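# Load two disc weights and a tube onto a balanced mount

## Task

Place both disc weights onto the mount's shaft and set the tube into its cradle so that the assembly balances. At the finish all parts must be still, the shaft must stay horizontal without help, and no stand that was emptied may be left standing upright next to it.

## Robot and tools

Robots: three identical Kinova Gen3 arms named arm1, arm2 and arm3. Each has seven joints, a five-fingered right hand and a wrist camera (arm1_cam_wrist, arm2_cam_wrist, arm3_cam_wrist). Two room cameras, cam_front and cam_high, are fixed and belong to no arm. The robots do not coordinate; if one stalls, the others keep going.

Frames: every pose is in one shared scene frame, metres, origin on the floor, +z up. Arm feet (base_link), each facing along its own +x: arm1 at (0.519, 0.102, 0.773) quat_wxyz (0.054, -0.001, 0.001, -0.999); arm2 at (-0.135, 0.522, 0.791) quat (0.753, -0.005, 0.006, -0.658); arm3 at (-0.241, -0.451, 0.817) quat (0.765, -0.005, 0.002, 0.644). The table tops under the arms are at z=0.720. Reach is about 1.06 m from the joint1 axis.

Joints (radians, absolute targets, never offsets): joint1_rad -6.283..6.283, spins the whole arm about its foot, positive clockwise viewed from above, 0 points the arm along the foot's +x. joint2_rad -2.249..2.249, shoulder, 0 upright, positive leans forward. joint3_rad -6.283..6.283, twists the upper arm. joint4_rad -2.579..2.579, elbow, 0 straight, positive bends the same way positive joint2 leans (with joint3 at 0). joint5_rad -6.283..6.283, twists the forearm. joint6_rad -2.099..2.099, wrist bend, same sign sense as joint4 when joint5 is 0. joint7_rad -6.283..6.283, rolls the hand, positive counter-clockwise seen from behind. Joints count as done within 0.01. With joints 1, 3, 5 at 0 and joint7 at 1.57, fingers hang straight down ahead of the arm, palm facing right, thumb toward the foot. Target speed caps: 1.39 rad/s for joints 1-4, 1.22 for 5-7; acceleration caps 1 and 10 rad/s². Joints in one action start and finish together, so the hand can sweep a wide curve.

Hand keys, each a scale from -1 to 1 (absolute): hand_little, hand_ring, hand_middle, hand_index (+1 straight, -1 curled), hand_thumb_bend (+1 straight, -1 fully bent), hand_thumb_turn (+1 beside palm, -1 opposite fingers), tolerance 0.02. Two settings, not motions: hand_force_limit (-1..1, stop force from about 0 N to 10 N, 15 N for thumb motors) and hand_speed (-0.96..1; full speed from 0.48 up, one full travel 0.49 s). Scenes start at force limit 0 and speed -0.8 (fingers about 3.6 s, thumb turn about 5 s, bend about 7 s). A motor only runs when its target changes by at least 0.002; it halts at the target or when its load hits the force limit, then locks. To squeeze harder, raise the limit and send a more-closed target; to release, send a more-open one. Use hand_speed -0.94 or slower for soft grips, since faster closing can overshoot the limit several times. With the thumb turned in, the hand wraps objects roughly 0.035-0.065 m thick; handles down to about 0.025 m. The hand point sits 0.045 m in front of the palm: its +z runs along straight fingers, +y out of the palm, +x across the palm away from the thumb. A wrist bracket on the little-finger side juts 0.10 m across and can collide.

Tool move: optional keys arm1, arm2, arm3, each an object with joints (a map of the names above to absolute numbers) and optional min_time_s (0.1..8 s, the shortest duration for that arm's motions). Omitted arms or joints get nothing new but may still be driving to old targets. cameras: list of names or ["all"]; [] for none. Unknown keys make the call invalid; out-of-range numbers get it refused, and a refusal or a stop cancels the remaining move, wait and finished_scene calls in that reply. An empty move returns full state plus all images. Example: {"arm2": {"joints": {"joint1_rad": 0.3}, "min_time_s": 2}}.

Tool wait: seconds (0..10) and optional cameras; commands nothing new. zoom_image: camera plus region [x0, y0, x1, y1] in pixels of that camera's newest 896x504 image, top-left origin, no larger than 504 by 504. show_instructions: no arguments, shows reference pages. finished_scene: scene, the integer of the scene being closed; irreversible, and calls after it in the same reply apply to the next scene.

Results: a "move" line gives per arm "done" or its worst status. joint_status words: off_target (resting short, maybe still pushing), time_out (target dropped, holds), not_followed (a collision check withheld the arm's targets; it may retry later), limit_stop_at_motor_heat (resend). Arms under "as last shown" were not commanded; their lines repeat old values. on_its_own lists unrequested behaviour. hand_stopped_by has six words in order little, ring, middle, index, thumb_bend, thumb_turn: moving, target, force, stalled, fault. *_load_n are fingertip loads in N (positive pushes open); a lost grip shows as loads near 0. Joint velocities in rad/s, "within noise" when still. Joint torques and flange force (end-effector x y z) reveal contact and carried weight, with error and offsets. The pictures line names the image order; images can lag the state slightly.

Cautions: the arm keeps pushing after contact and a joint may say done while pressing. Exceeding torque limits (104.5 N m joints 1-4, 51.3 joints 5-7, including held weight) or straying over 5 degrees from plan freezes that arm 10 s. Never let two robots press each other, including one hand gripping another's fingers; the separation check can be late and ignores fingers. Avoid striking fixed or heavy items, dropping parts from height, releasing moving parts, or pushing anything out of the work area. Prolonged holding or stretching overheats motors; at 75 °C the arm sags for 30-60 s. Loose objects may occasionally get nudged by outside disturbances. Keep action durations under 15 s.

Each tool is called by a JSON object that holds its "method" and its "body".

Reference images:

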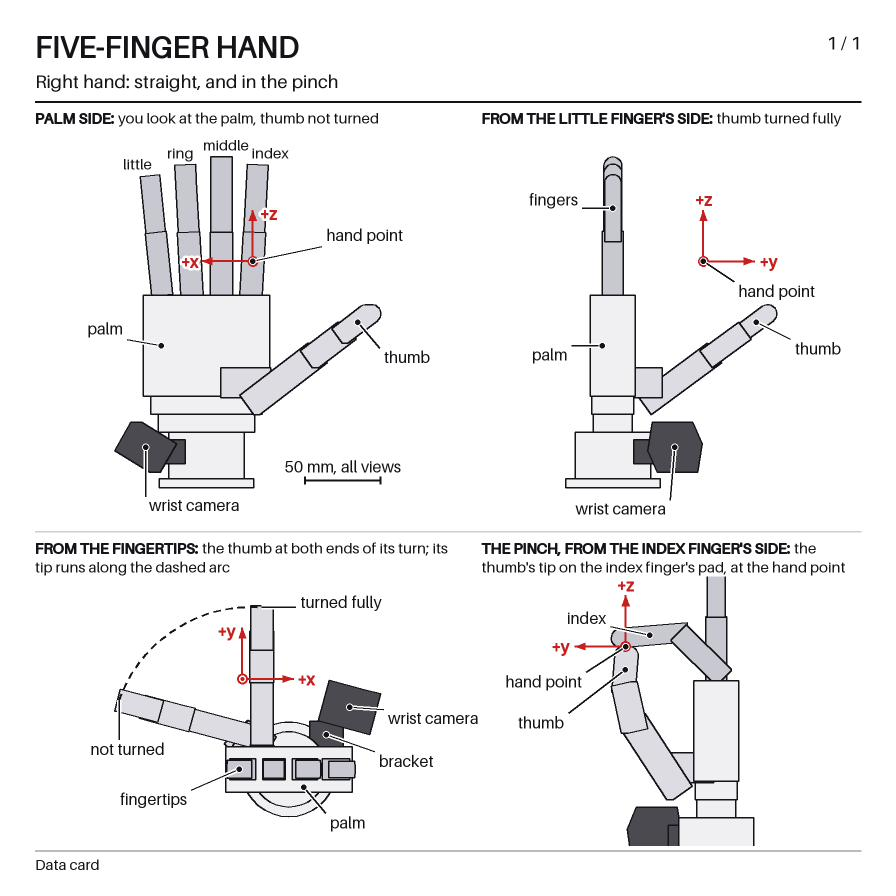

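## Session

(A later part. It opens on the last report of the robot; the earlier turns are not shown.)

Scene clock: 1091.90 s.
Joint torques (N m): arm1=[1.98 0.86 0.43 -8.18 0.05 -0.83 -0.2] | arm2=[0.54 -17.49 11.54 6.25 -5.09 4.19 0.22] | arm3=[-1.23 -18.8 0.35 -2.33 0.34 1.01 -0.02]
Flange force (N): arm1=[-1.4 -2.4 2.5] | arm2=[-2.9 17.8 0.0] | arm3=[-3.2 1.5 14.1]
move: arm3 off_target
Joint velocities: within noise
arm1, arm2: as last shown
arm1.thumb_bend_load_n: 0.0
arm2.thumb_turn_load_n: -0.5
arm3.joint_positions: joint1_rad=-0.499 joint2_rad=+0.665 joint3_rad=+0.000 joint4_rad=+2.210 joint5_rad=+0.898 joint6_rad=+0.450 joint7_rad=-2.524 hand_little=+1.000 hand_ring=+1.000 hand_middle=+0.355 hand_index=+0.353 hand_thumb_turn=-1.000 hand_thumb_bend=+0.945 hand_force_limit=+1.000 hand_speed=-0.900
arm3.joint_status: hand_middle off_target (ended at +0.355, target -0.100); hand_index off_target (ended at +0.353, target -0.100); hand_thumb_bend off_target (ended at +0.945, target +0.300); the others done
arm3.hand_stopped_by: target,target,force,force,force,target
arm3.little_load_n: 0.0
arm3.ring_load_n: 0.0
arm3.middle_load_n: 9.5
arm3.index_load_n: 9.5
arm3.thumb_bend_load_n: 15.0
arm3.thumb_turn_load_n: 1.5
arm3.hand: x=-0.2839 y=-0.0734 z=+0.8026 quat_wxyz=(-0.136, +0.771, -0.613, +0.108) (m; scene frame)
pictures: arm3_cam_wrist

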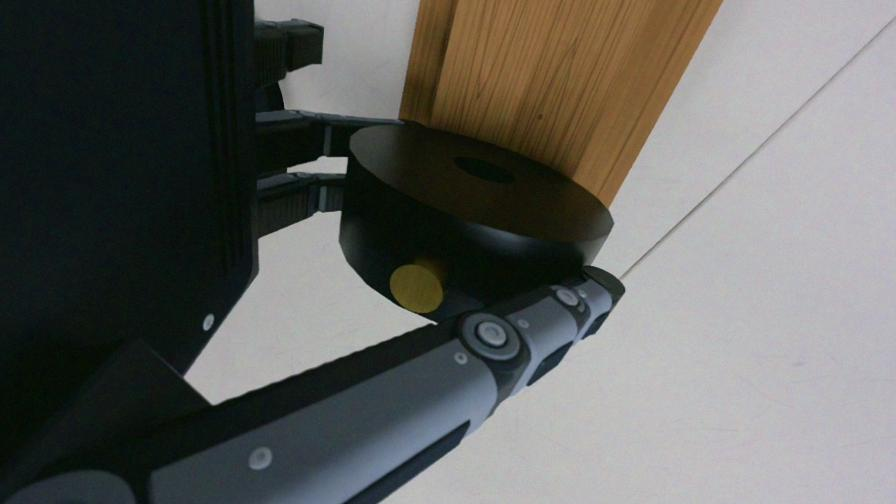

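{"method": "move", "body": {"arm3": {"joints": {"joint1_rad": -0.4994, "joint2_rad": 0.4243, "joint3_rad": 0, "joint4_rad": 2.1526, "joint5_rad": 0.5765, "joint6_rad": 0.6743, "joint7_rad": -2.1473}, "min_time_s": 2.5}, "cameras": ["arm3_cam_wrist"]}}

{"method": "move", "body": {"arm3": {"joints": {"joint1_rad": -0.539, "joint2_rad": -0.1474, "joint3_rad": 0, "joint4_rad": 1.82, "joint5_rad": 0.3495, "joint6_rad": 1.4933, "joint7_rad": -1.6871}, "min_time_s": 2.5}}}

{"method": "move", "body": {"arm3": {"joints": {"joint1_rad": 1.0353, "joint2_rad": -0.2119, "joint3_rad": 0, "joint4_rad": 1.8749, "joint5_rad": 0.1625, "joint6_rad": 1.169, "joint7_rad": -0.4092}, "min_time_s": 4}}}

{"method": "move", "body": {"arm3": {"joints": {"joint1_rad": 0.963, "joint2_rad": -0.1425, "joint3_rad": 0, "joint4_rad": 2.2495, "joint5_rad": 0.2284, "joint6_rad": 0.7359, "joint7_rad": -0.591}, "min_time_s": 2.5}}}

{"method": "move", "body": {"arm3": {"joints": {"joint1_rad": 0.7522, "joint2_rad": -0.0818, "joint3_rad": 0, "joint4_rad": 2.1989, "joint5_rad": 0.3082, "joint6_rad": 0.7745, "joint7_rad": -0.8491}, "min_time_s": 2}, "cameras": ["cam_front", "cam_high", "arm1_cam_wrist", "arm3_cam_wrist"]}}

{"method": "zoom_image", "body": {"camera": "cam_front", "region": [575, 185, 655, 235]}}

{"method": "zoom_image", "body": {"camera": "cam_high", "region": [545, 220, 605, 260]}}

{"method": "zoom_image", "body": {"camera": "arm1_cam_wrist", "region": [610, 175, 690, 230]}}

Scene clock: 1140.27 s.
Joint torques (N m): arm1=[1.96 0.88 0.43 -8.14 0.06 -0.82 -0.2] | arm2=[0.59 -17.45 11.43 6.2 -5.12 4.22 0.26] | arm3=[-0.96 -17.78 0.32 -5.86 0.77 0.77 -0.06]
Flange force (N): arm1=[-1.4 -2.4 2.3] | arm2=[-2.9 17.3 0.0] | arm3=[-3.5 2.5 15.0]
move: arm3 done
Joint velocities: within noise
arm1, arm2: as last shown
arm2.index_load_n: 0.5
arm3.joint_positions: joint1_rad=-0.499 joint2_rad=+0.424 joint3_rad=+0.000 joint4_rad=+2.153 joint5_rad=+0.576 joint6_rad=+0.674 joint7_rad=-2.147 hand_little=+1.000 hand_ring=+1.000 hand_middle=+0.355 hand_index=+0.353 hand_thumb_turn=-1.000 hand_thumb_bend=+0.945 hand_force_limit=+1.000 hand_speed=-0.900
arm3.joint_status: all done
arm3.hand_stopped_by: target,target,force,force,force,target
arm3.little_load_n: 0.0
arm3.ring_load_n: 0.0
arm3.middle_load_n: 9.5
arm3.index_load_n: 9.5
arm3.thumb_bend_load_n: 15.0
arm3.thumb_turn_load_n: 1.5
arm3.hand: x=-0.2838 y=-0.0736 z=+0.8926 quat_wxyz=(-0.136, +0.771, -0.613, +0.108) (m; scene frame)
pictures: arm3_cam_wrist

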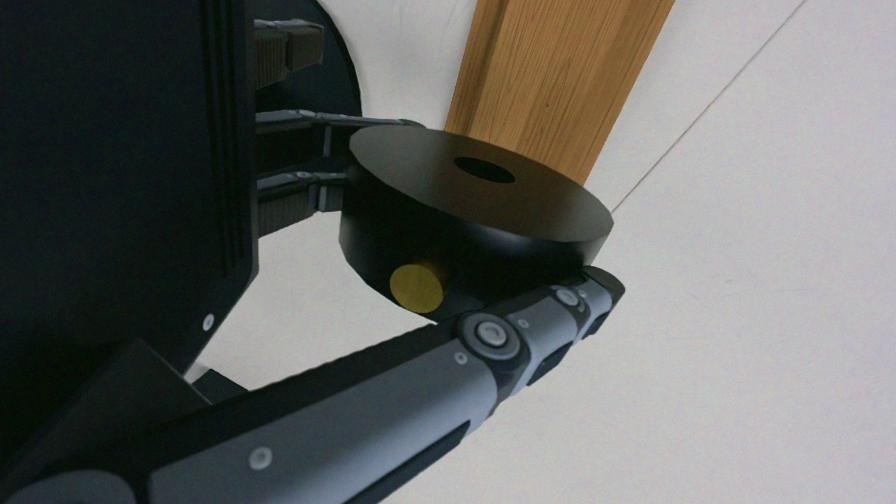

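Scene clock: 1143.10 s.
Joint torques (N m): arm1=[1.99 0.86 0.44 -8.17 0.05 -0.83 -0.21] | arm2=[0.55 -17.45 11.51 6.31 -5.1 4.24 0.3] | arm3=[-0.94 -9.82 -0.88 -11.77 1.4 0.13 -0.05]
Flange force (N): arm1=[-1.4 -2.5 2.4] | arm2=[-3.0 17.7 0.1] | arm3=[-3.5 1.8 12.6]
move: arm3 done
Joint velocities: within noise
arm1, arm2: as last shown
arm2.ring_load_n: 0.5
arm2.index_load_n: 0.0
arm3.joint_positions: joint1_rad=-0.539 joint2_rad=-0.147 joint3_rad=+0.000 joint4_rad=+1.820 joint5_rad=+0.349 joint6_rad=+1.493 joint7_rad=-1.687 hand_little=+1.000 hand_ring=+1.000 hand_middle=+0.355 hand_index=+0.353 hand_thumb_turn=-1.000 hand_thumb_bend=+0.945 hand_force_limit=+1.000 hand_speed=-0.900
arm3.joint_status: all done
arm3.hand_stopped_by: target,target,force,force,force,target
arm3.little_load_n: -0.5
arm3.ring_load_n: 0.0
arm3.middle_load_n: 10.0
arm3.index_load_n: 9.5
arm3.thumb_bend_load_n: 15.0
arm3.thumb_turn_load_n: 1.5
arm3.hand: x=-0.2677 y=-0.1569 z=+1.1599 quat_wxyz=(-0.139, +0.788, -0.591, +0.104) (m; scene frame)
pictures: none

Scene clock: 1147.43 s.
Joint torques (N m): arm1=[1.95 0.84 0.45 -8.18 0.04 -0.81 -0.21] | arm2=[0.54 -17.42 11.42 6.25 -5.1 4.23 0.31] | arm3=[-0.83 -9.19 -0.63 -12.87 0.63 -1.01 0.01]
Flange force (N): arm1=[-1.4 -2.4 2.5] | arm2=[-2.8 17.4 0.1] | arm3=[0.5 0.5 13.0]
move: arm3 done
Joint velocities: within noise
arm1.joint_positions: joint1_rad=+0.137 joint2_rad=-0.487 joint3_rad=-0.176 joint4_rad=+1.465 joint5_rad=-0.096 joint6_rad=+1.877 joint7_rad=-2.254 hand_little=+1.000 hand_ring=+1.000 hand_middle=+1.000 hand_index=+1.000 hand_thumb_turn=+1.000 hand_thumb_bend=+1.000 hand_force_limit=+0.000 hand_speed=-0.800
arm1.joint_status: not commanded
arm1.hand_stopped_by: target,target,target,target,target,target
arm1.little_load_n: 0.0
arm1.ring_load_n: 0.0
arm1.middle_load_n: 0.0
arm1.index_load_n: 0.0
arm1.thumb_bend_load_n: 0.0
arm1.thumb_turn_load_n: 0.0
arm1.hand: x=+0.3172 y=+0.0205 z=+1.3113 quat_wxyz=(-0.057, -0.959, +0.246, +0.128) (m; scene frame)
arm2.joint_positions: joint1_rad=-1.150 joint2_rad=+1.465 joint3_rad=+0.631 joint4_rad=+2.484 joint5_rad=+2.272 joint6_rad=+1.432 joint7_rad=-4.110 hand_little=-1.000 hand_ring=-1.000 hand_middle=-1.000 hand_index=-1.000 hand_thumb_turn=+1.000 hand_thumb_bend=+1.000 hand_force_limit=+0.000 hand_speed=+0.000
arm2.joint_status: not commanded
arm2.hand_stopped_by: target,target,target,target,target,target
arm2.little_load_n: 0.0
arm2.ring_load_n: 0.5
arm2.middle_load_n: 0.0
arm2.index_load_n: 0.5
arm2.thumb_bend_load_n: 0.0
arm2.thumb_turn_load_n: -0.5
arm2.hand: x=+0.0380 y=+0.0174 z=+0.8845 quat_wxyz=(+0.000, -0.001, -0.707, +0.707) (m; scene frame)
arm3.joint_positions: joint1_rad=+1.035 joint2_rad=-0.212 joint3_rad=+0.000 joint4_rad=+1.875 joint5_rad=+0.163 joint6_rad=+1.169 joint7_rad=-0.409 hand_little=+1.000 hand_ring=+1.000 hand_middle=+0.355 hand_index=+0.353 hand_thumb_turn=-1.000 hand_thumb_bend=+0.945 hand_force_limit=+1.000 hand_speed=-0.900
arm3.joint_status: all done
arm3.hand_stopped_by: target,target,force,force,force,target
arm3.little_load_n: 0.0
arm3.ring_load_n: 0.0
arm3.middle_load_n: 9.5
arm3.index_load_n: 9.5
arm3.thumb_bend_load_n: 15.0
arm3.thumb_turn_load_n: 2.0
arm3.hand: x=+0.0289 y=-0.3704 z=+1.1599 quat_wxyz=(-0.109, +0.695, -0.698, +0.137) (m; scene frame)
pictures: none

Scene clock: 1150.27 s.
Joint torques (N m): arm1=[1.97 0.85 0.45 -8.2 0.05 -0.83 -0.18] | arm2=[0.49 -17.51 11.46 6.27 -5.12 4.2 0.28] | arm3=[-0.92 -9.18 -0.57 -11.16 0.43 -0.9 0]
Flange force (N): arm1=[-1.3 -2.4 2.5] | arm2=[-2.6 17.7 0.2] | arm3=[0.9 0.6 14.9]
move: arm3 done
Joint velocities: within noise
arm1, arm2: as last shown
arm1.little_load_n: 0.5
arm2.ring_load_n: 0.0
arm2.index_load_n: 0.0
arm3.joint_positions: joint1_rad=+0.963 joint2_rad=-0.142 joint3_rad=+0.000 joint4_rad=+2.249 joint5_rad=+0.228 joint6_rad=+0.736 joint7_rad=-0.591 hand_little=+1.000 hand_ring=+1.000 hand_middle=+0.355 hand_index=+0.353 hand_thumb_turn=-1.000 hand_thumb_bend=+0.945 hand_force_limit=+1.000 hand_speed=-0.900
arm3.joint_status: all done
arm3.hand_stopped_by: target,target,force,force,force,target
arm3.little_load_n: 0.0
arm3.ring_load_n: 0.0
arm3.middle_load_n: 9.5
arm3.index_load_n: 10.0
arm3.thumb_bend_load_n: 15.0
arm3.thumb_turn_load_n: 1.5
arm3.hand: x=+0.0120 y=-0.3548 z=+1.0337 quat_wxyz=(-0.117, +0.694, -0.699, +0.129) (m; scene frame)
pictures: none

Scene clock: 1152.57 s.
Joint torques (N m): arm1=[1.99 0.85 0.46 -8.15 0.07 -0.84 -0.21] | arm2=[0.53 -17.48 11.53 6.18 -5.09 4.21 0.28] | arm3=[-0.84 -10.51 -0.54 -11 0.71 -0.75 -0.05]
Flange force (N): arm1=[-1.4 -2.3 2.3] | arm2=[-2.7 17.6 -0.2] | arm3=[0.3 0.3 14.6]
move: arm3 done
Joint velocities: within noise
arm1, arm2: as last shown
arm1.little_load_n: 0.0
arm2.middle_load_n: 0.5
arm2.thumb_turn_load_n: 0.0
arm3.joint_positions: joint1_rad=+0.752 joint2_rad=-0.082 joint3_rad=+0.000 joint4_rad=+2.199 joint5_rad=+0.308 joint6_rad=+0.775 joint7_rad=-0.849 hand_little=+1.000 hand_ring=+1.000 hand_middle=+0.355 hand_index=+0.353 hand_thumb_turn=-1.000 hand_thumb_bend=+0.945 hand_force_limit=+1.000 hand_speed=-0.900
arm3.joint_status: all done
arm3.hand_stopped_by: target,target,force,force,force,target
arm3.little_load_n: 0.0
arm3.ring_load_n: 0.0
arm3.middle_load_n: 9.5
arm3.index_load_n: 10.0
arm3.thumb_bend_load_n: 15.5
arm3.thumb_turn_load_n: 1.5
arm3.hand: x=+0.0126 y=-0.3000 z=+1.0333 quat_wxyz=(-0.116, +0.694, -0.699, +0.129) (m; scene frame)
pictures: arm1_cam_wrist, arm3_cam_wrist, cam_front, cam_high

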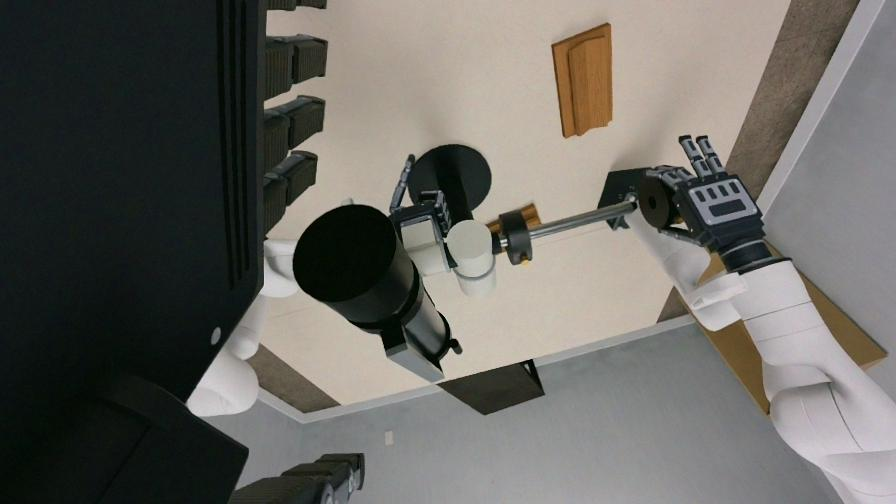

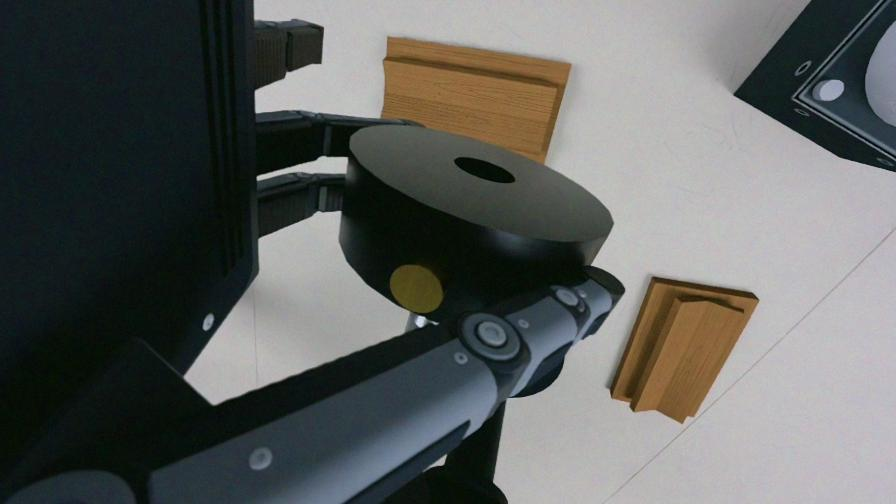

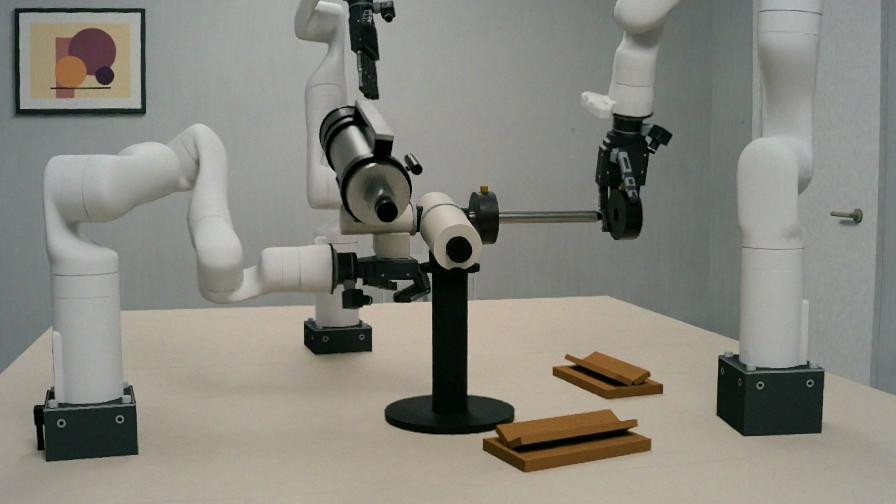

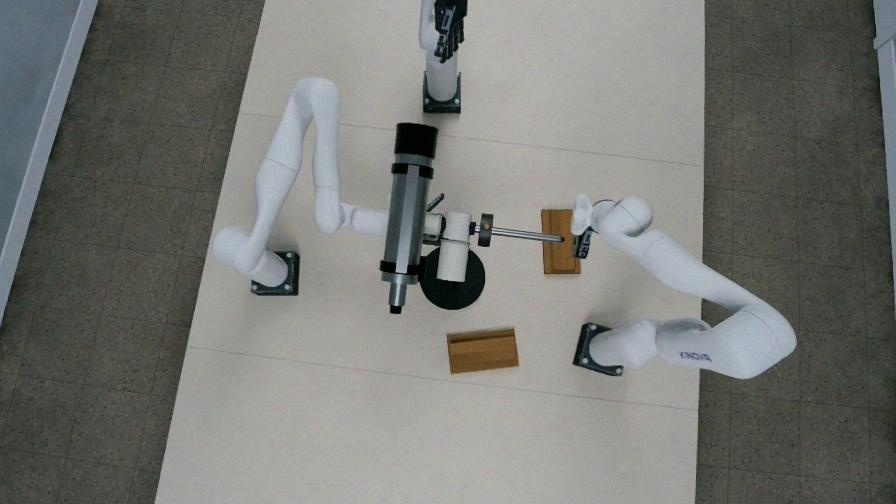

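Scaled by 6.300 from the camera's 896x504 image, which has a finer 1280x720 frame.

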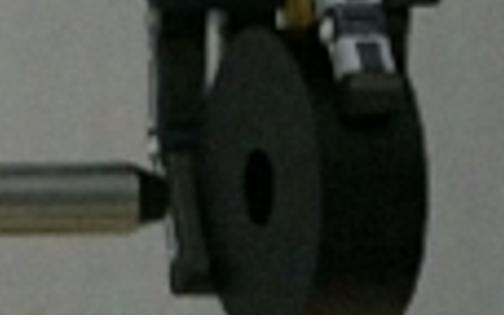

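Scaled by 8.400 from the camera's 896x504 image, which has a finer 1280x720 frame.

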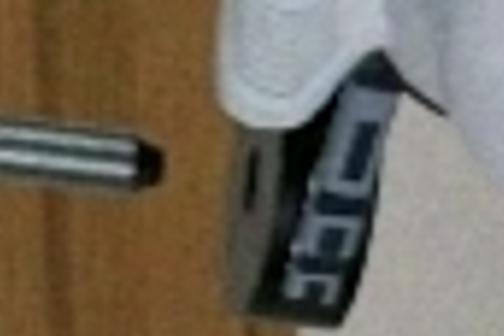

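Scaled by 6.300 from the camera's 896x504 image, which has a finer 1280x720 frame.

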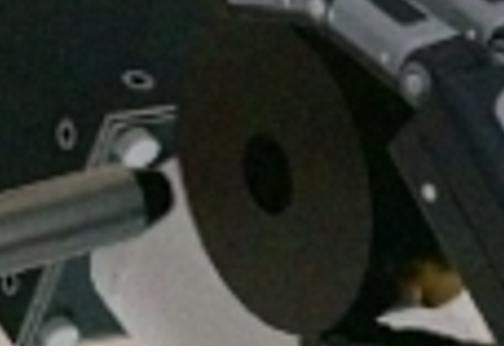

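{"method": "move", "body": {"arm3": {"joints":{"joint1_rad":0.7027,"joint2_rad":-0.0592,"joint3_rad":0,"joint4_rad":2.1841,"joint5_rad":0.3254,"joint6_rad":0.7804,"joint7_rad":-0.9100},"min_time_s":2}, "cameras": ["cam_front","cam_high","arm1_cam_wrist"]}}

{"method": "zoom_image", "body": {"camera": "cam_front", "region": [560, 185, 640, 230]}}

{"method": "zoom_image", "body": {"camera": "cam_high", "region": [545, 220, 605, 254]}}

{"method": "zoom_image", "body": {"camera": "arm1_cam_wrist", "region": [610, 175, 690, 220]}}

Scene clock: 1226.90 s.
Joint torques (N m): arm1=[2 0.85 0.46 -8.21 0.04 -0.84 -0.2] | arm2=[0.47 -17.46 11.48 6.34 -5.14 4.24 0.27] | arm3=[-0.85 -11.07 -0.52 -10.87 0.71 -0.68 -0.07]
Flange force (N): arm1=[-1.3 -2.4 2.5] | arm2=[-2.8 17.7 0.5] | arm3=[0.0 0.0 14.8]
move: arm3 done
Joint velocities: within noise
arm1, arm2: as last shown
arm1.ring_load_n: -0.5
arm2.middle_load_n: 0.0
arm3.joint_positions: joint1_rad=+0.703 joint2_rad=-0.059 joint3_rad=+0.000 joint4_rad=+2.184 joint5_rad=+0.325 joint6_rad=+0.780 joint7_rad=-0.910 hand_little=+1.000 hand_ring=+1.000 hand_middle=+0.355 hand_index=+0.353 hand_thumb_turn=-1.000 hand_thumb_bend=+0.945 hand_force_limit=+1.000 hand_speed=-0.900
arm3.joint_status: all done
arm3.hand_stopped_by: target,target,force,force,force,target
arm3.little_load_n: 0.0
arm3.ring_load_n: 0.0
arm3.middle_load_n: 10.0
arm3.index_load_n: 9.5
arm3.thumb_bend_load_n: 15.0
arm3.thumb_turn_load_n: 1.5
arm3.hand: x=+0.0126 y=-0.2848 z=+1.0317 quat_wxyz=(-0.116, +0.694, -0.699, +0.129) (m; scene frame)
pictures: arm1_cam_wrist, cam_front, cam_high

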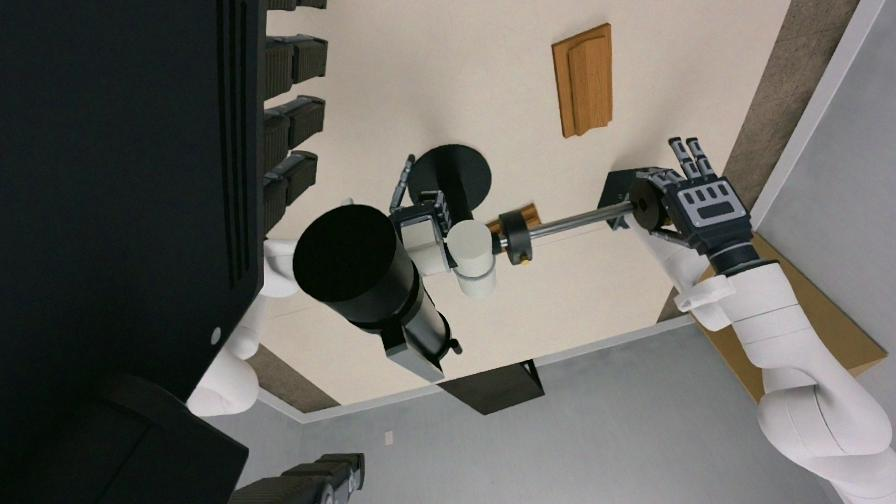

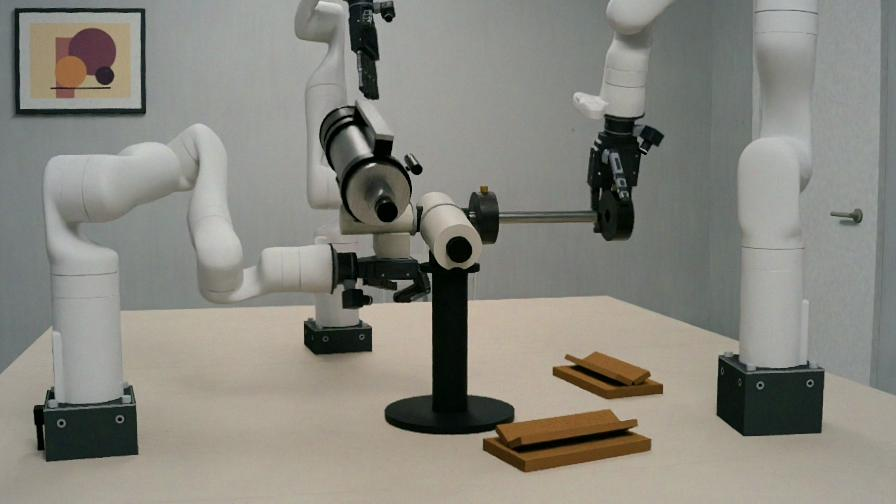

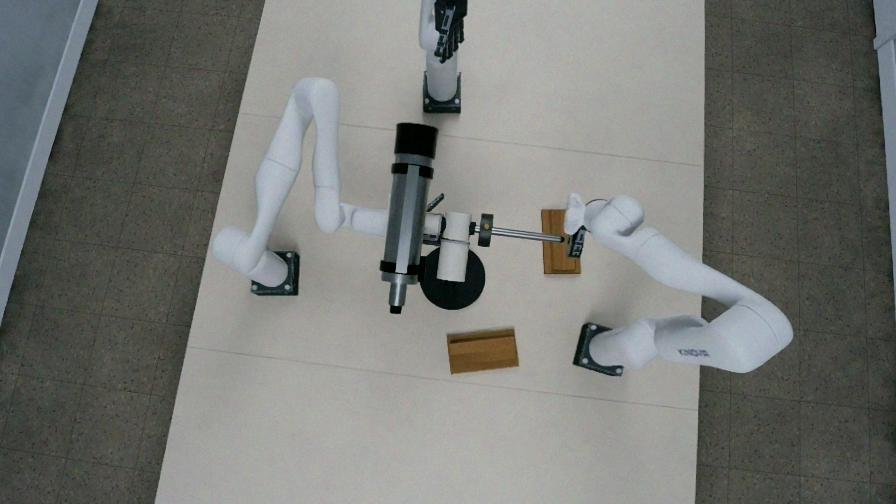

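Scaled by 6.300 from the camera's 896x504 image, which has a finer 1280x720 frame.

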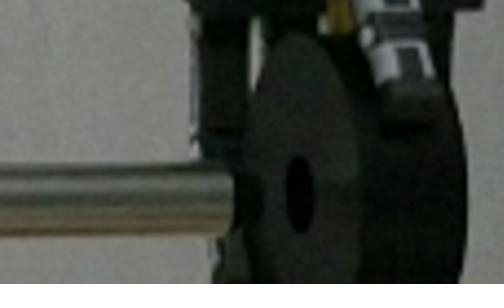

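Scaled by 8.400 from the camera's 896x504 image, which has a finer 1280x720 frame.

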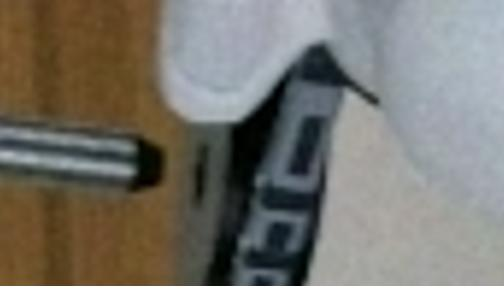

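Scaled by 6.300 from the camera's 896x504 image, which has a finer 1280x720 frame.

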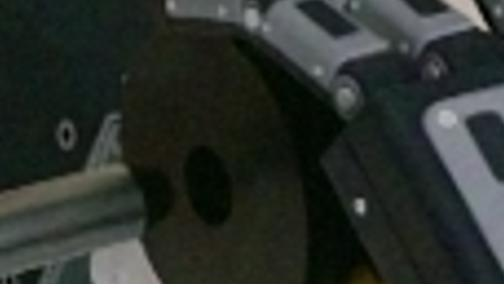

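{"method": "move", "body": {"arm3": {"joints":{"joint1_rad":0.5892,"joint2_rad":0.0011,"joint3_rad":0,"joint4_rad":2.1264,"joint5_rad":0.3556,"joint6_rad":0.8100,"joint7_rad":-1.0385},"min_time_s":3}, "cameras": ["cam_front"]}}

{"method": "zoom_image", "body": {"camera": "cam_front", "region": [560, 185, 640, 230]}}

Scene clock: 1236.90 s.
Joint torques (N m): arm1=[1.97 0.8 0.47 -8.21 0.06 -0.83 -0.23] | arm2=[0.5 -18.58 13.2 8.06 -6.52 4.79 0.31] | arm3=[-1.69 -13.18 -1.38 -11.27 0.13 -0.76 -0.13]
Flange force (N): arm1=[-1.4 -2.3 2.5] | arm2=[-3.9 23.2 4.1] | arm3=[1.0 -1.4 17.6]
move: arm3 done
Joint velocities: within noise
arm1, arm2: as last shown
arm1.ring_load_n: 0.0
arm2.thumb_turn_load_n: -0.5
arm3.joint_positions: joint1_rad=+0.589 joint2_rad=+0.001 joint3_rad=+0.000 joint4_rad=+2.126 joint5_rad=+0.356 joint6_rad=+0.810 joint7_rad=-1.039 hand_little=+1.000 hand_ring=+1.000 hand_middle=+0.355 hand_index=+0.353 hand_thumb_turn=-1.000 hand_thumb_bend=+0.945 hand_force_limit=+1.000 hand_speed=-0.900
arm3.joint_status: all done
arm3.hand_stopped_by: target,target,force,force,force,target
arm3.little_load_n: 0.0
arm3.ring_load_n: 0.0
arm3.middle_load_n: 11.0
arm3.index_load_n: 10.5
arm3.thumb_bend_load_n: 14.5
arm3.thumb_turn_load_n: 1.0
arm3.hand: x=+0.0131 y=-0.2447 z=+1.0314 quat_wxyz=(-0.117, +0.694, -0.699, +0.129) (m; scene frame)
pictures: cam_front

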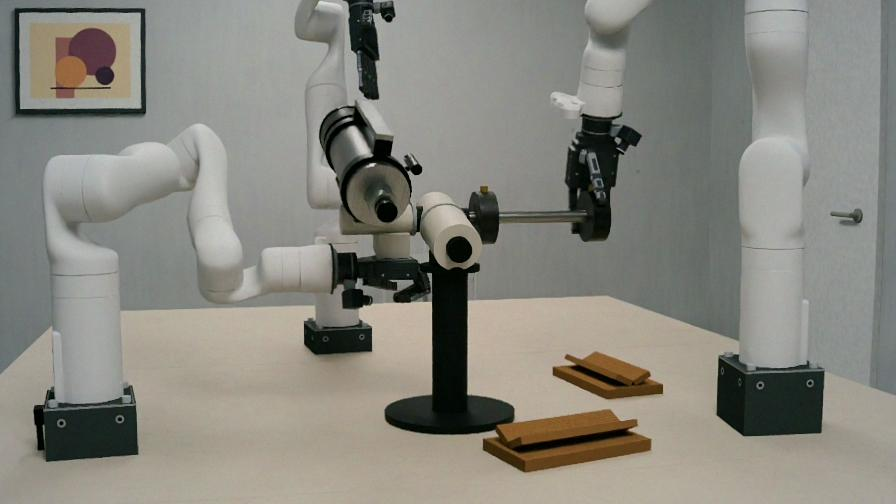

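Scaled by 6.300 from the camera's 896x504 image, which has a finer 1280x720 frame.

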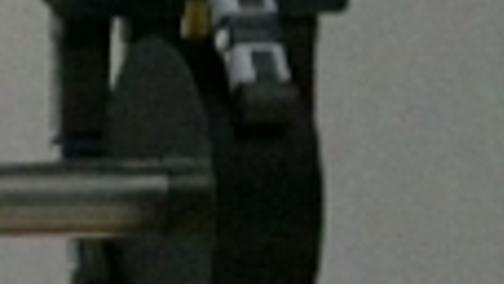

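{"method": "move", "body": {"arm3": {"joints":{"joint1_rad":0.4976,"joint2_rad":0.0686,"joint3_rad":0,"joint4_rad":2.0587,"joint5_rad":0.3743,"joint6_rad":0.8382,"joint7_rad":-1.1373},"min_time_s":3}, "cameras": ["cam_front"]}}

Scene clock: 1256.37 s.
Joint torques (N m): arm1=[1.97 0.83 0.37 -8.13 0.08 -0.82 -0.21] | arm2=[0.35 -16.45 9.92 5.3 -4.09 3.64 0.13] | arm3=[-1.37 -12.69 -0.82 -10.22 0.5 -0.84 -0.16]
Flange force (N): arm1=[-1.6 -2.5 2.3] | arm2=[-2.3 13.0 -0.9] | arm3=[1.2 -1.0 10.8]
move: arm3 done
Joint velocities: within noise
arm1, arm2: as last shown
arm2.thumb_turn_load_n: 0.0
arm3.joint_positions: joint1_rad=+0.498 joint2_rad=+0.069 joint3_rad=+0.000 joint4_rad=+2.059 joint5_rad=+0.374 joint6_rad=+0.838 joint7_rad=-1.137 hand_little=+1.000 hand_ring=+1.000 hand_middle=+0.355 hand_index=+0.353 hand_thumb_turn=-1.000 hand_thumb_bend=+0.946 hand_force_limit=+1.000 hand_speed=-0.900
arm3.joint_status: all done
arm3.hand_stopped_by: target,target,force,force,force,target
arm3.little_load_n: 0.0
arm3.ring_load_n: 0.0
arm3.middle_load_n: 9.0
arm3.index_load_n: 9.0
arm3.thumb_bend_load_n: 15.5
arm3.thumb_turn_load_n: 0.0
arm3.hand: x=+0.0138 y=-0.2047 z=+1.0301 quat_wxyz=(-0.116, +0.694, -0.699, +0.129) (m; scene frame)
pictures: cam_front

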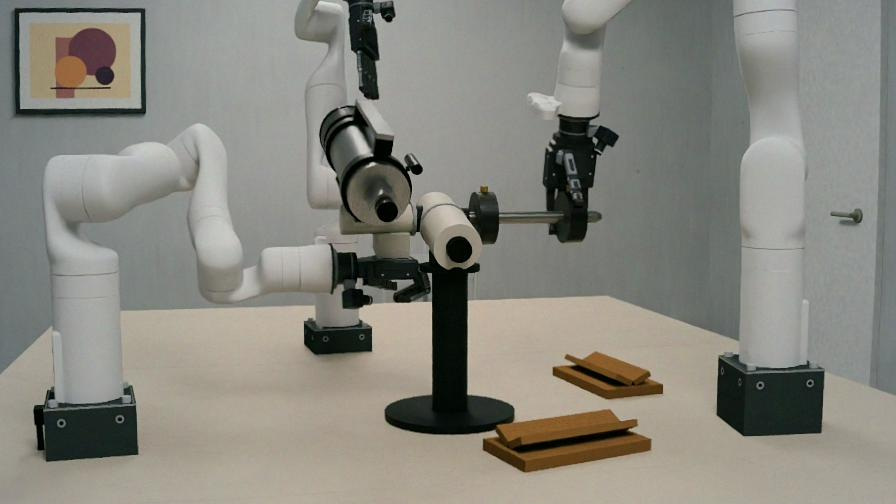

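{"method": "move", "body": {"arm3": {"joints":{"joint1_rad":0.4223,"joint2_rad":0.1364,"joint3_rad":0,"joint4_rad":1.9774,"joint5_rad":0.3824,"joint6_rad":0.8745,"joint7_rad":-1.2098},"min_time_s":3}, "cameras": ["cam_front"]}}

{"method": "zoom_image", "body": {"camera": "cam_front", "region": [440, 160, 620, 260]}}

Scene clock: 1271.57 s.
Joint torques (N m): arm1=[1.97 0.86 0.46 -8.17 0.06 -0.81 -0.19] | arm2=[0.42 -16.69 10.29 5.6 -4.32 3.75 0.22] | arm3=[-0.83 -14.64 -0.23 -10.65 0.89 -0.83 -0.19]
Flange force (N): arm1=[-1.3 -2.3 2.5] | arm2=[-2.3 14.2 -0.6] | arm3=[0.1 0.6 11.0]
move: arm3 done
Joint velocities: within noise
arm1, arm2: as last shown
arm2.thumb_turn_load_n: -0.5
arm3.joint_positions: joint1_rad=+0.422 joint2_rad=+0.136 joint3_rad=+0.000 joint4_rad=+1.977 joint5_rad=+0.382 joint6_rad=+0.875 joint7_rad=-1.210 hand_little=+1.000 hand_ring=+1.000 hand_middle=+0.355 hand_index=+0.353 hand_thumb_turn=-1.000 hand_thumb_bend=+0.946 hand_force_limit=+1.000 hand_speed=-0.900
arm3.joint_status: all done
arm3.hand_stopped_by: target,target,force,force,force,target
arm3.little_load_n: 0.0
arm3.ring_load_n: 0.0
arm3.middle_load_n: 9.0
arm3.index_load_n: 8.5
arm3.thumb_bend_load_n: 15.5
arm3.thumb_turn_load_n: 0.0
arm3.hand: x=+0.0140 y=-0.1647 z=+1.0304 quat_wxyz=(-0.116, +0.694, -0.699, +0.129) (m; scene frame)
pictures: cam_front

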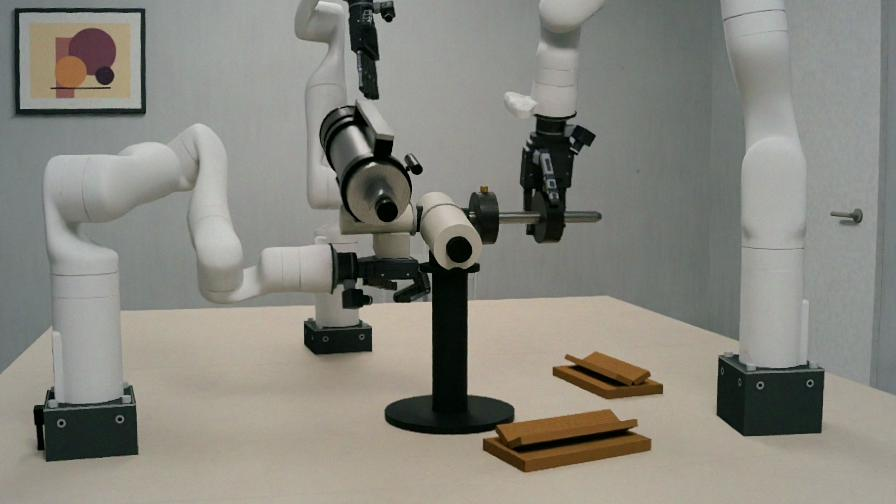

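Scaled by 2.800 from the camera's 896x504 image, which has a finer 1280x720 frame.

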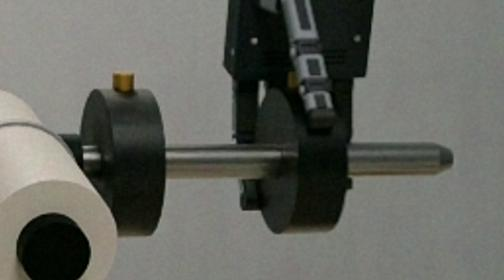

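{"method": "move", "body": {"arm3": {"joints":{"joint1_rad":0.3749,"joint2_rad":0.1891,"joint3_rad":0,"joint4_rad":1.9102,"joint5_rad":0.3845,"joint6_rad":0.9031,"joint7_rad":-1.2515},"min_time_s":2.5}, "cameras": []}}

{"method": "move", "body": {"arm3": {"joints":{"joint1_rad":0.3404,"joint2_rad":0.2341,"joint3_rad":0,"joint4_rad":1.8504,"joint5_rad":0.3844,"joint6_rad":0.9281,"joint7_rad":-1.2794},"min_time_s":2.5}, "cameras": ["cam_front"]}}

{"method": "zoom_image", "body": {"camera": "cam_front", "region": [440, 160, 620, 260]}}

Scene clock: 1301.67 s.
Joint torques (N m): arm1=[1.97 0.81 0.44 -8.23 0.04 -0.81 -0.2] | arm2=[0.57 -16.45 9.9 5.19 -4 3.61 0.2] | arm3=[-0.7 -15.1 0.06 -10.83 1.23 -1.24 -0.27]
Flange force (N): arm1=[-1.4 -2.4 2.7] | arm2=[-2.4 13.0 -1.8] | arm3=[1.2 1.1 8.1]
move: arm3 done
Joint velocities: within noise
arm1, arm2: as last shown
arm2.middle_load_n: 0.5
arm3.joint_positions: joint1_rad=+0.375 joint2_rad=+0.189 joint3_rad=+0.000 joint4_rad=+1.910 joint5_rad=+0.385 joint6_rad=+0.903 joint7_rad=-1.251 hand_little=+1.000 hand_ring=+1.000 hand_middle=+0.355 hand_index=+0.353 hand_thumb_turn=-1.000 hand_thumb_bend=+0.946 hand_force_limit=+1.000 hand_speed=-0.900
arm3.joint_status: all done
arm3.hand_stopped_by: target,target,force,force,force,target
arm3.little_load_n: 0.0
arm3.ring_load_n: 0.0
arm3.middle_load_n: 8.5
arm3.index_load_n: 7.5
arm3.thumb_bend_load_n: 16.0
arm3.thumb_turn_load_n: -1.5
arm3.hand: x=+0.0143 y=-0.1347 z=+1.0305 quat_wxyz=(-0.116, +0.694, -0.699, +0.129) (m; scene frame)
pictures: none
No camera images: "cameras" was empty.

Scene clock: 1304.47 s.
Joint torques (N m): arm1=[1.98 0.83 0.45 -8.16 0.04 -0.83 -0.2] | arm2=[0.39 -15.78 8.84 5.08 -3.49 3.25 0.13] | arm3=[-0.47 -15.07 0.4 -10.94 1.27 -1.74 -0.38]
Flange force (N): arm1=[-1.4 -2.3 2.3] | arm2=[-2.5 10.4 -0.7] | arm3=[2.4 1.9 4.7]
move: arm3 done
Joint velocities: within noise
arm1.joint_positions: joint1_rad=+0.137 joint2_rad=-0.487 joint3_rad=-0.176 joint4_rad=+1.465 joint5_rad=-0.096 joint6_rad=+1.877 joint7_rad=-2.254 hand_little=+1.000 hand_ring=+1.000 hand_middle=+1.000 hand_index=+1.000 hand_thumb_turn=+1.000 hand_thumb_bend=+1.000 hand_force_limit=+0.000 hand_speed=-0.800
arm1.joint_status: not commanded
arm1.hand_stopped_by: target,target,target,target,target,target
arm1.little_load_n: 0.0
arm1.ring_load_n: 0.0
arm1.middle_load_n: 0.0
arm1.index_load_n: 0.0
arm1.thumb_bend_load_n: 0.0
arm1.thumb_turn_load_n: 0.0
arm1.hand: x=+0.3172 y=+0.0205 z=+1.3113 quat_wxyz=(-0.057, -0.959, +0.246, +0.128) (m; scene frame)
arm2.joint_positions: joint1_rad=-1.150 joint2_rad=+1.465 joint3_rad=+0.631 joint4_rad=+2.484 joint5_rad=+2.272 joint6_rad=+1.432 joint7_rad=-4.110 hand_little=-1.000 hand_ring=-1.000 hand_middle=-1.000 hand_index=-1.000 hand_thumb_turn=+1.000 hand_thumb_bend=+1.000 hand_force_limit=+0.000 hand_speed=+0.000
arm2.joint_status: not commanded
arm2.hand_stopped_by: target,target,target,target,target,target
arm2.little_load_n: 0.0
arm2.ring_load_n: 0.0
arm2.middle_load_n: 0.0
arm2.index_load_n: 0.0
arm2.thumb_bend_load_n: 0.0
arm2.thumb_turn_load_n: -0.5
arm2.hand: x=+0.0380 y=+0.0174 z=+0.8845 quat_wxyz=(+0.000, -0.001, -0.707, +0.707) (m; scene frame)
arm3.joint_positions: joint1_rad=+0.340 joint2_rad=+0.234 joint3_rad=+0.000 joint4_rad=+1.850 joint5_rad=+0.384 joint6_rad=+0.928 joint7_rad=-1.279 hand_little=+1.000 hand_ring=+1.000 hand_middle=+0.355 hand_index=+0.353 hand_thumb_turn=-1.000 hand_thumb_bend=+0.946 hand_force_limit=+1.000 hand_speed=-0.900
arm3.joint_status: all done
arm3.hand_stopped_by: target,target,force,force,force,target
arm3.little_load_n: 0.0
arm3.ring_load_n: 0.0
arm3.middle_load_n: 7.5
arm3.index_load_n: 6.0
arm3.thumb_bend_load_n: 17.0
arm3.thumb_turn_load_n: -3.0
arm3.hand: x=+0.0145 y=-0.1097 z=+1.0303 quat_wxyz=(-0.116, +0.694, -0.699, +0.129) (m; scene frame)
pictures: cam_front

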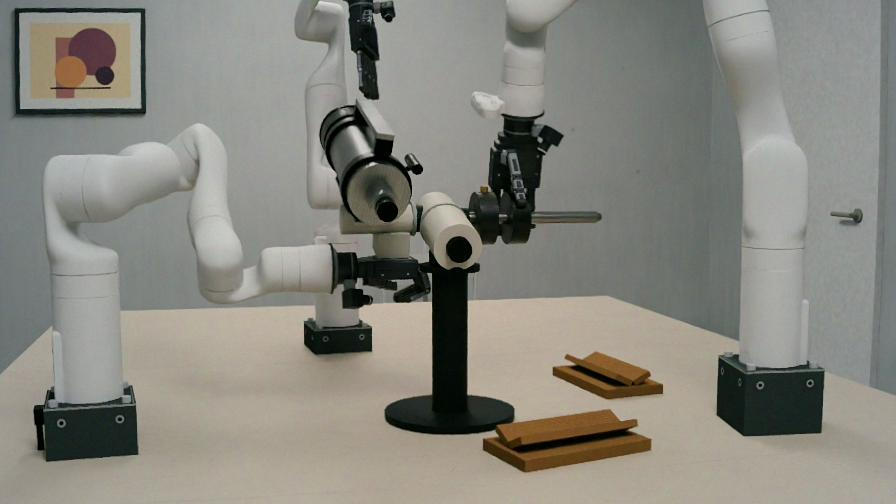

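Scaled by 2.800 from the camera's 896x504 image, which has a finer 1280x720 frame.

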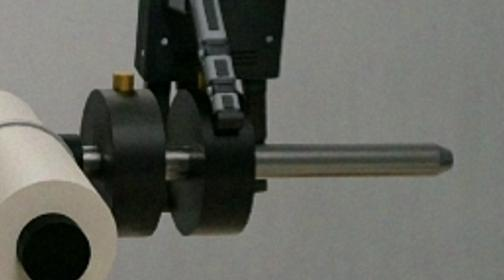

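{"method": "move", "body": {"arm3": {"joints":{"hand_index":0.50,"hand_middle":0.50,"hand_speed":-0.9}}, "cameras": ["cam_front"]}}

{"method": "zoom_image", "body": {"camera": "cam_front", "region": [440, 160, 620, 260]}}

Scene clock: 1328.20 s.
Joint torques (N m): arm1=[1.97 0.85 0.42 -8.19 0.04 -0.84 -0.19] | arm2=[0.37 -13.73 5.58 4.42 -1.8 1.85 -0.05] | arm3=[-1.48 -13.72 -0.84 -6.87 0.16 0.18 0.1]
Flange force (N): arm1=[-1.4 -2.4 2.4] | arm2=[-2.7 2.2 0.3] | arm3=[-2.3 -4.8 4.6]
move: arm3 done
Joint velocities: within noise
arm1, arm2: as last shown
arm2.hand: x=+0.0380 y=+0.0173 z=+0.8845 quat_wxyz=(+0.000, -0.001, -0.707, +0.707) (m; scene frame)
arm3.joint_positions: joint1_rad=+0.340 joint2_rad=+0.234 joint3_rad=+0.000 joint4_rad=+1.850 joint5_rad=+0.384 joint6_rad=+0.928 joint7_rad=-1.279 hand_little=+1.000 hand_ring=+1.000 hand_middle=+0.500 hand_index=+0.500 hand_thumb_turn=-1.000 hand_thumb_bend=+0.941 hand_force_limit=+1.000 hand_speed=-0.900
arm3.joint_status: all done
arm3.hand_stopped_by: target,target,target,target,force,target
arm3.little_load_n: 0.0
arm3.ring_load_n: 0.0
arm3.middle_load_n: 3.0
arm3.index_load_n: 0.0
arm3.thumb_bend_load_n: 0.0
arm3.thumb_turn_load_n: 0.0
arm3.hand: x=+0.0145 y=-0.1097 z=+1.0303 quat_wxyz=(-0.116, +0.694, -0.699, +0.129) (m; scene frame)
pictures: cam_front

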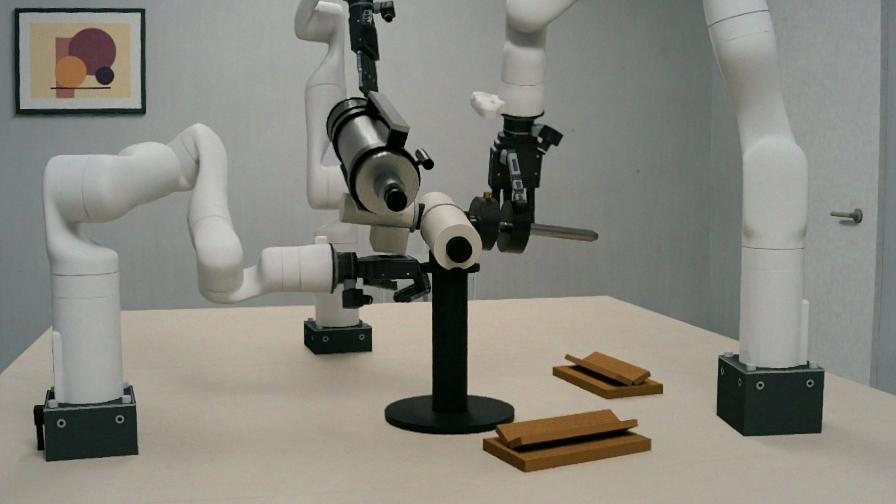

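Scaled by 2.800 from the camera's 896x504 image, which has a finer 1280x720 frame.

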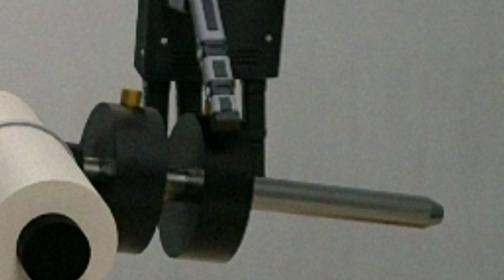

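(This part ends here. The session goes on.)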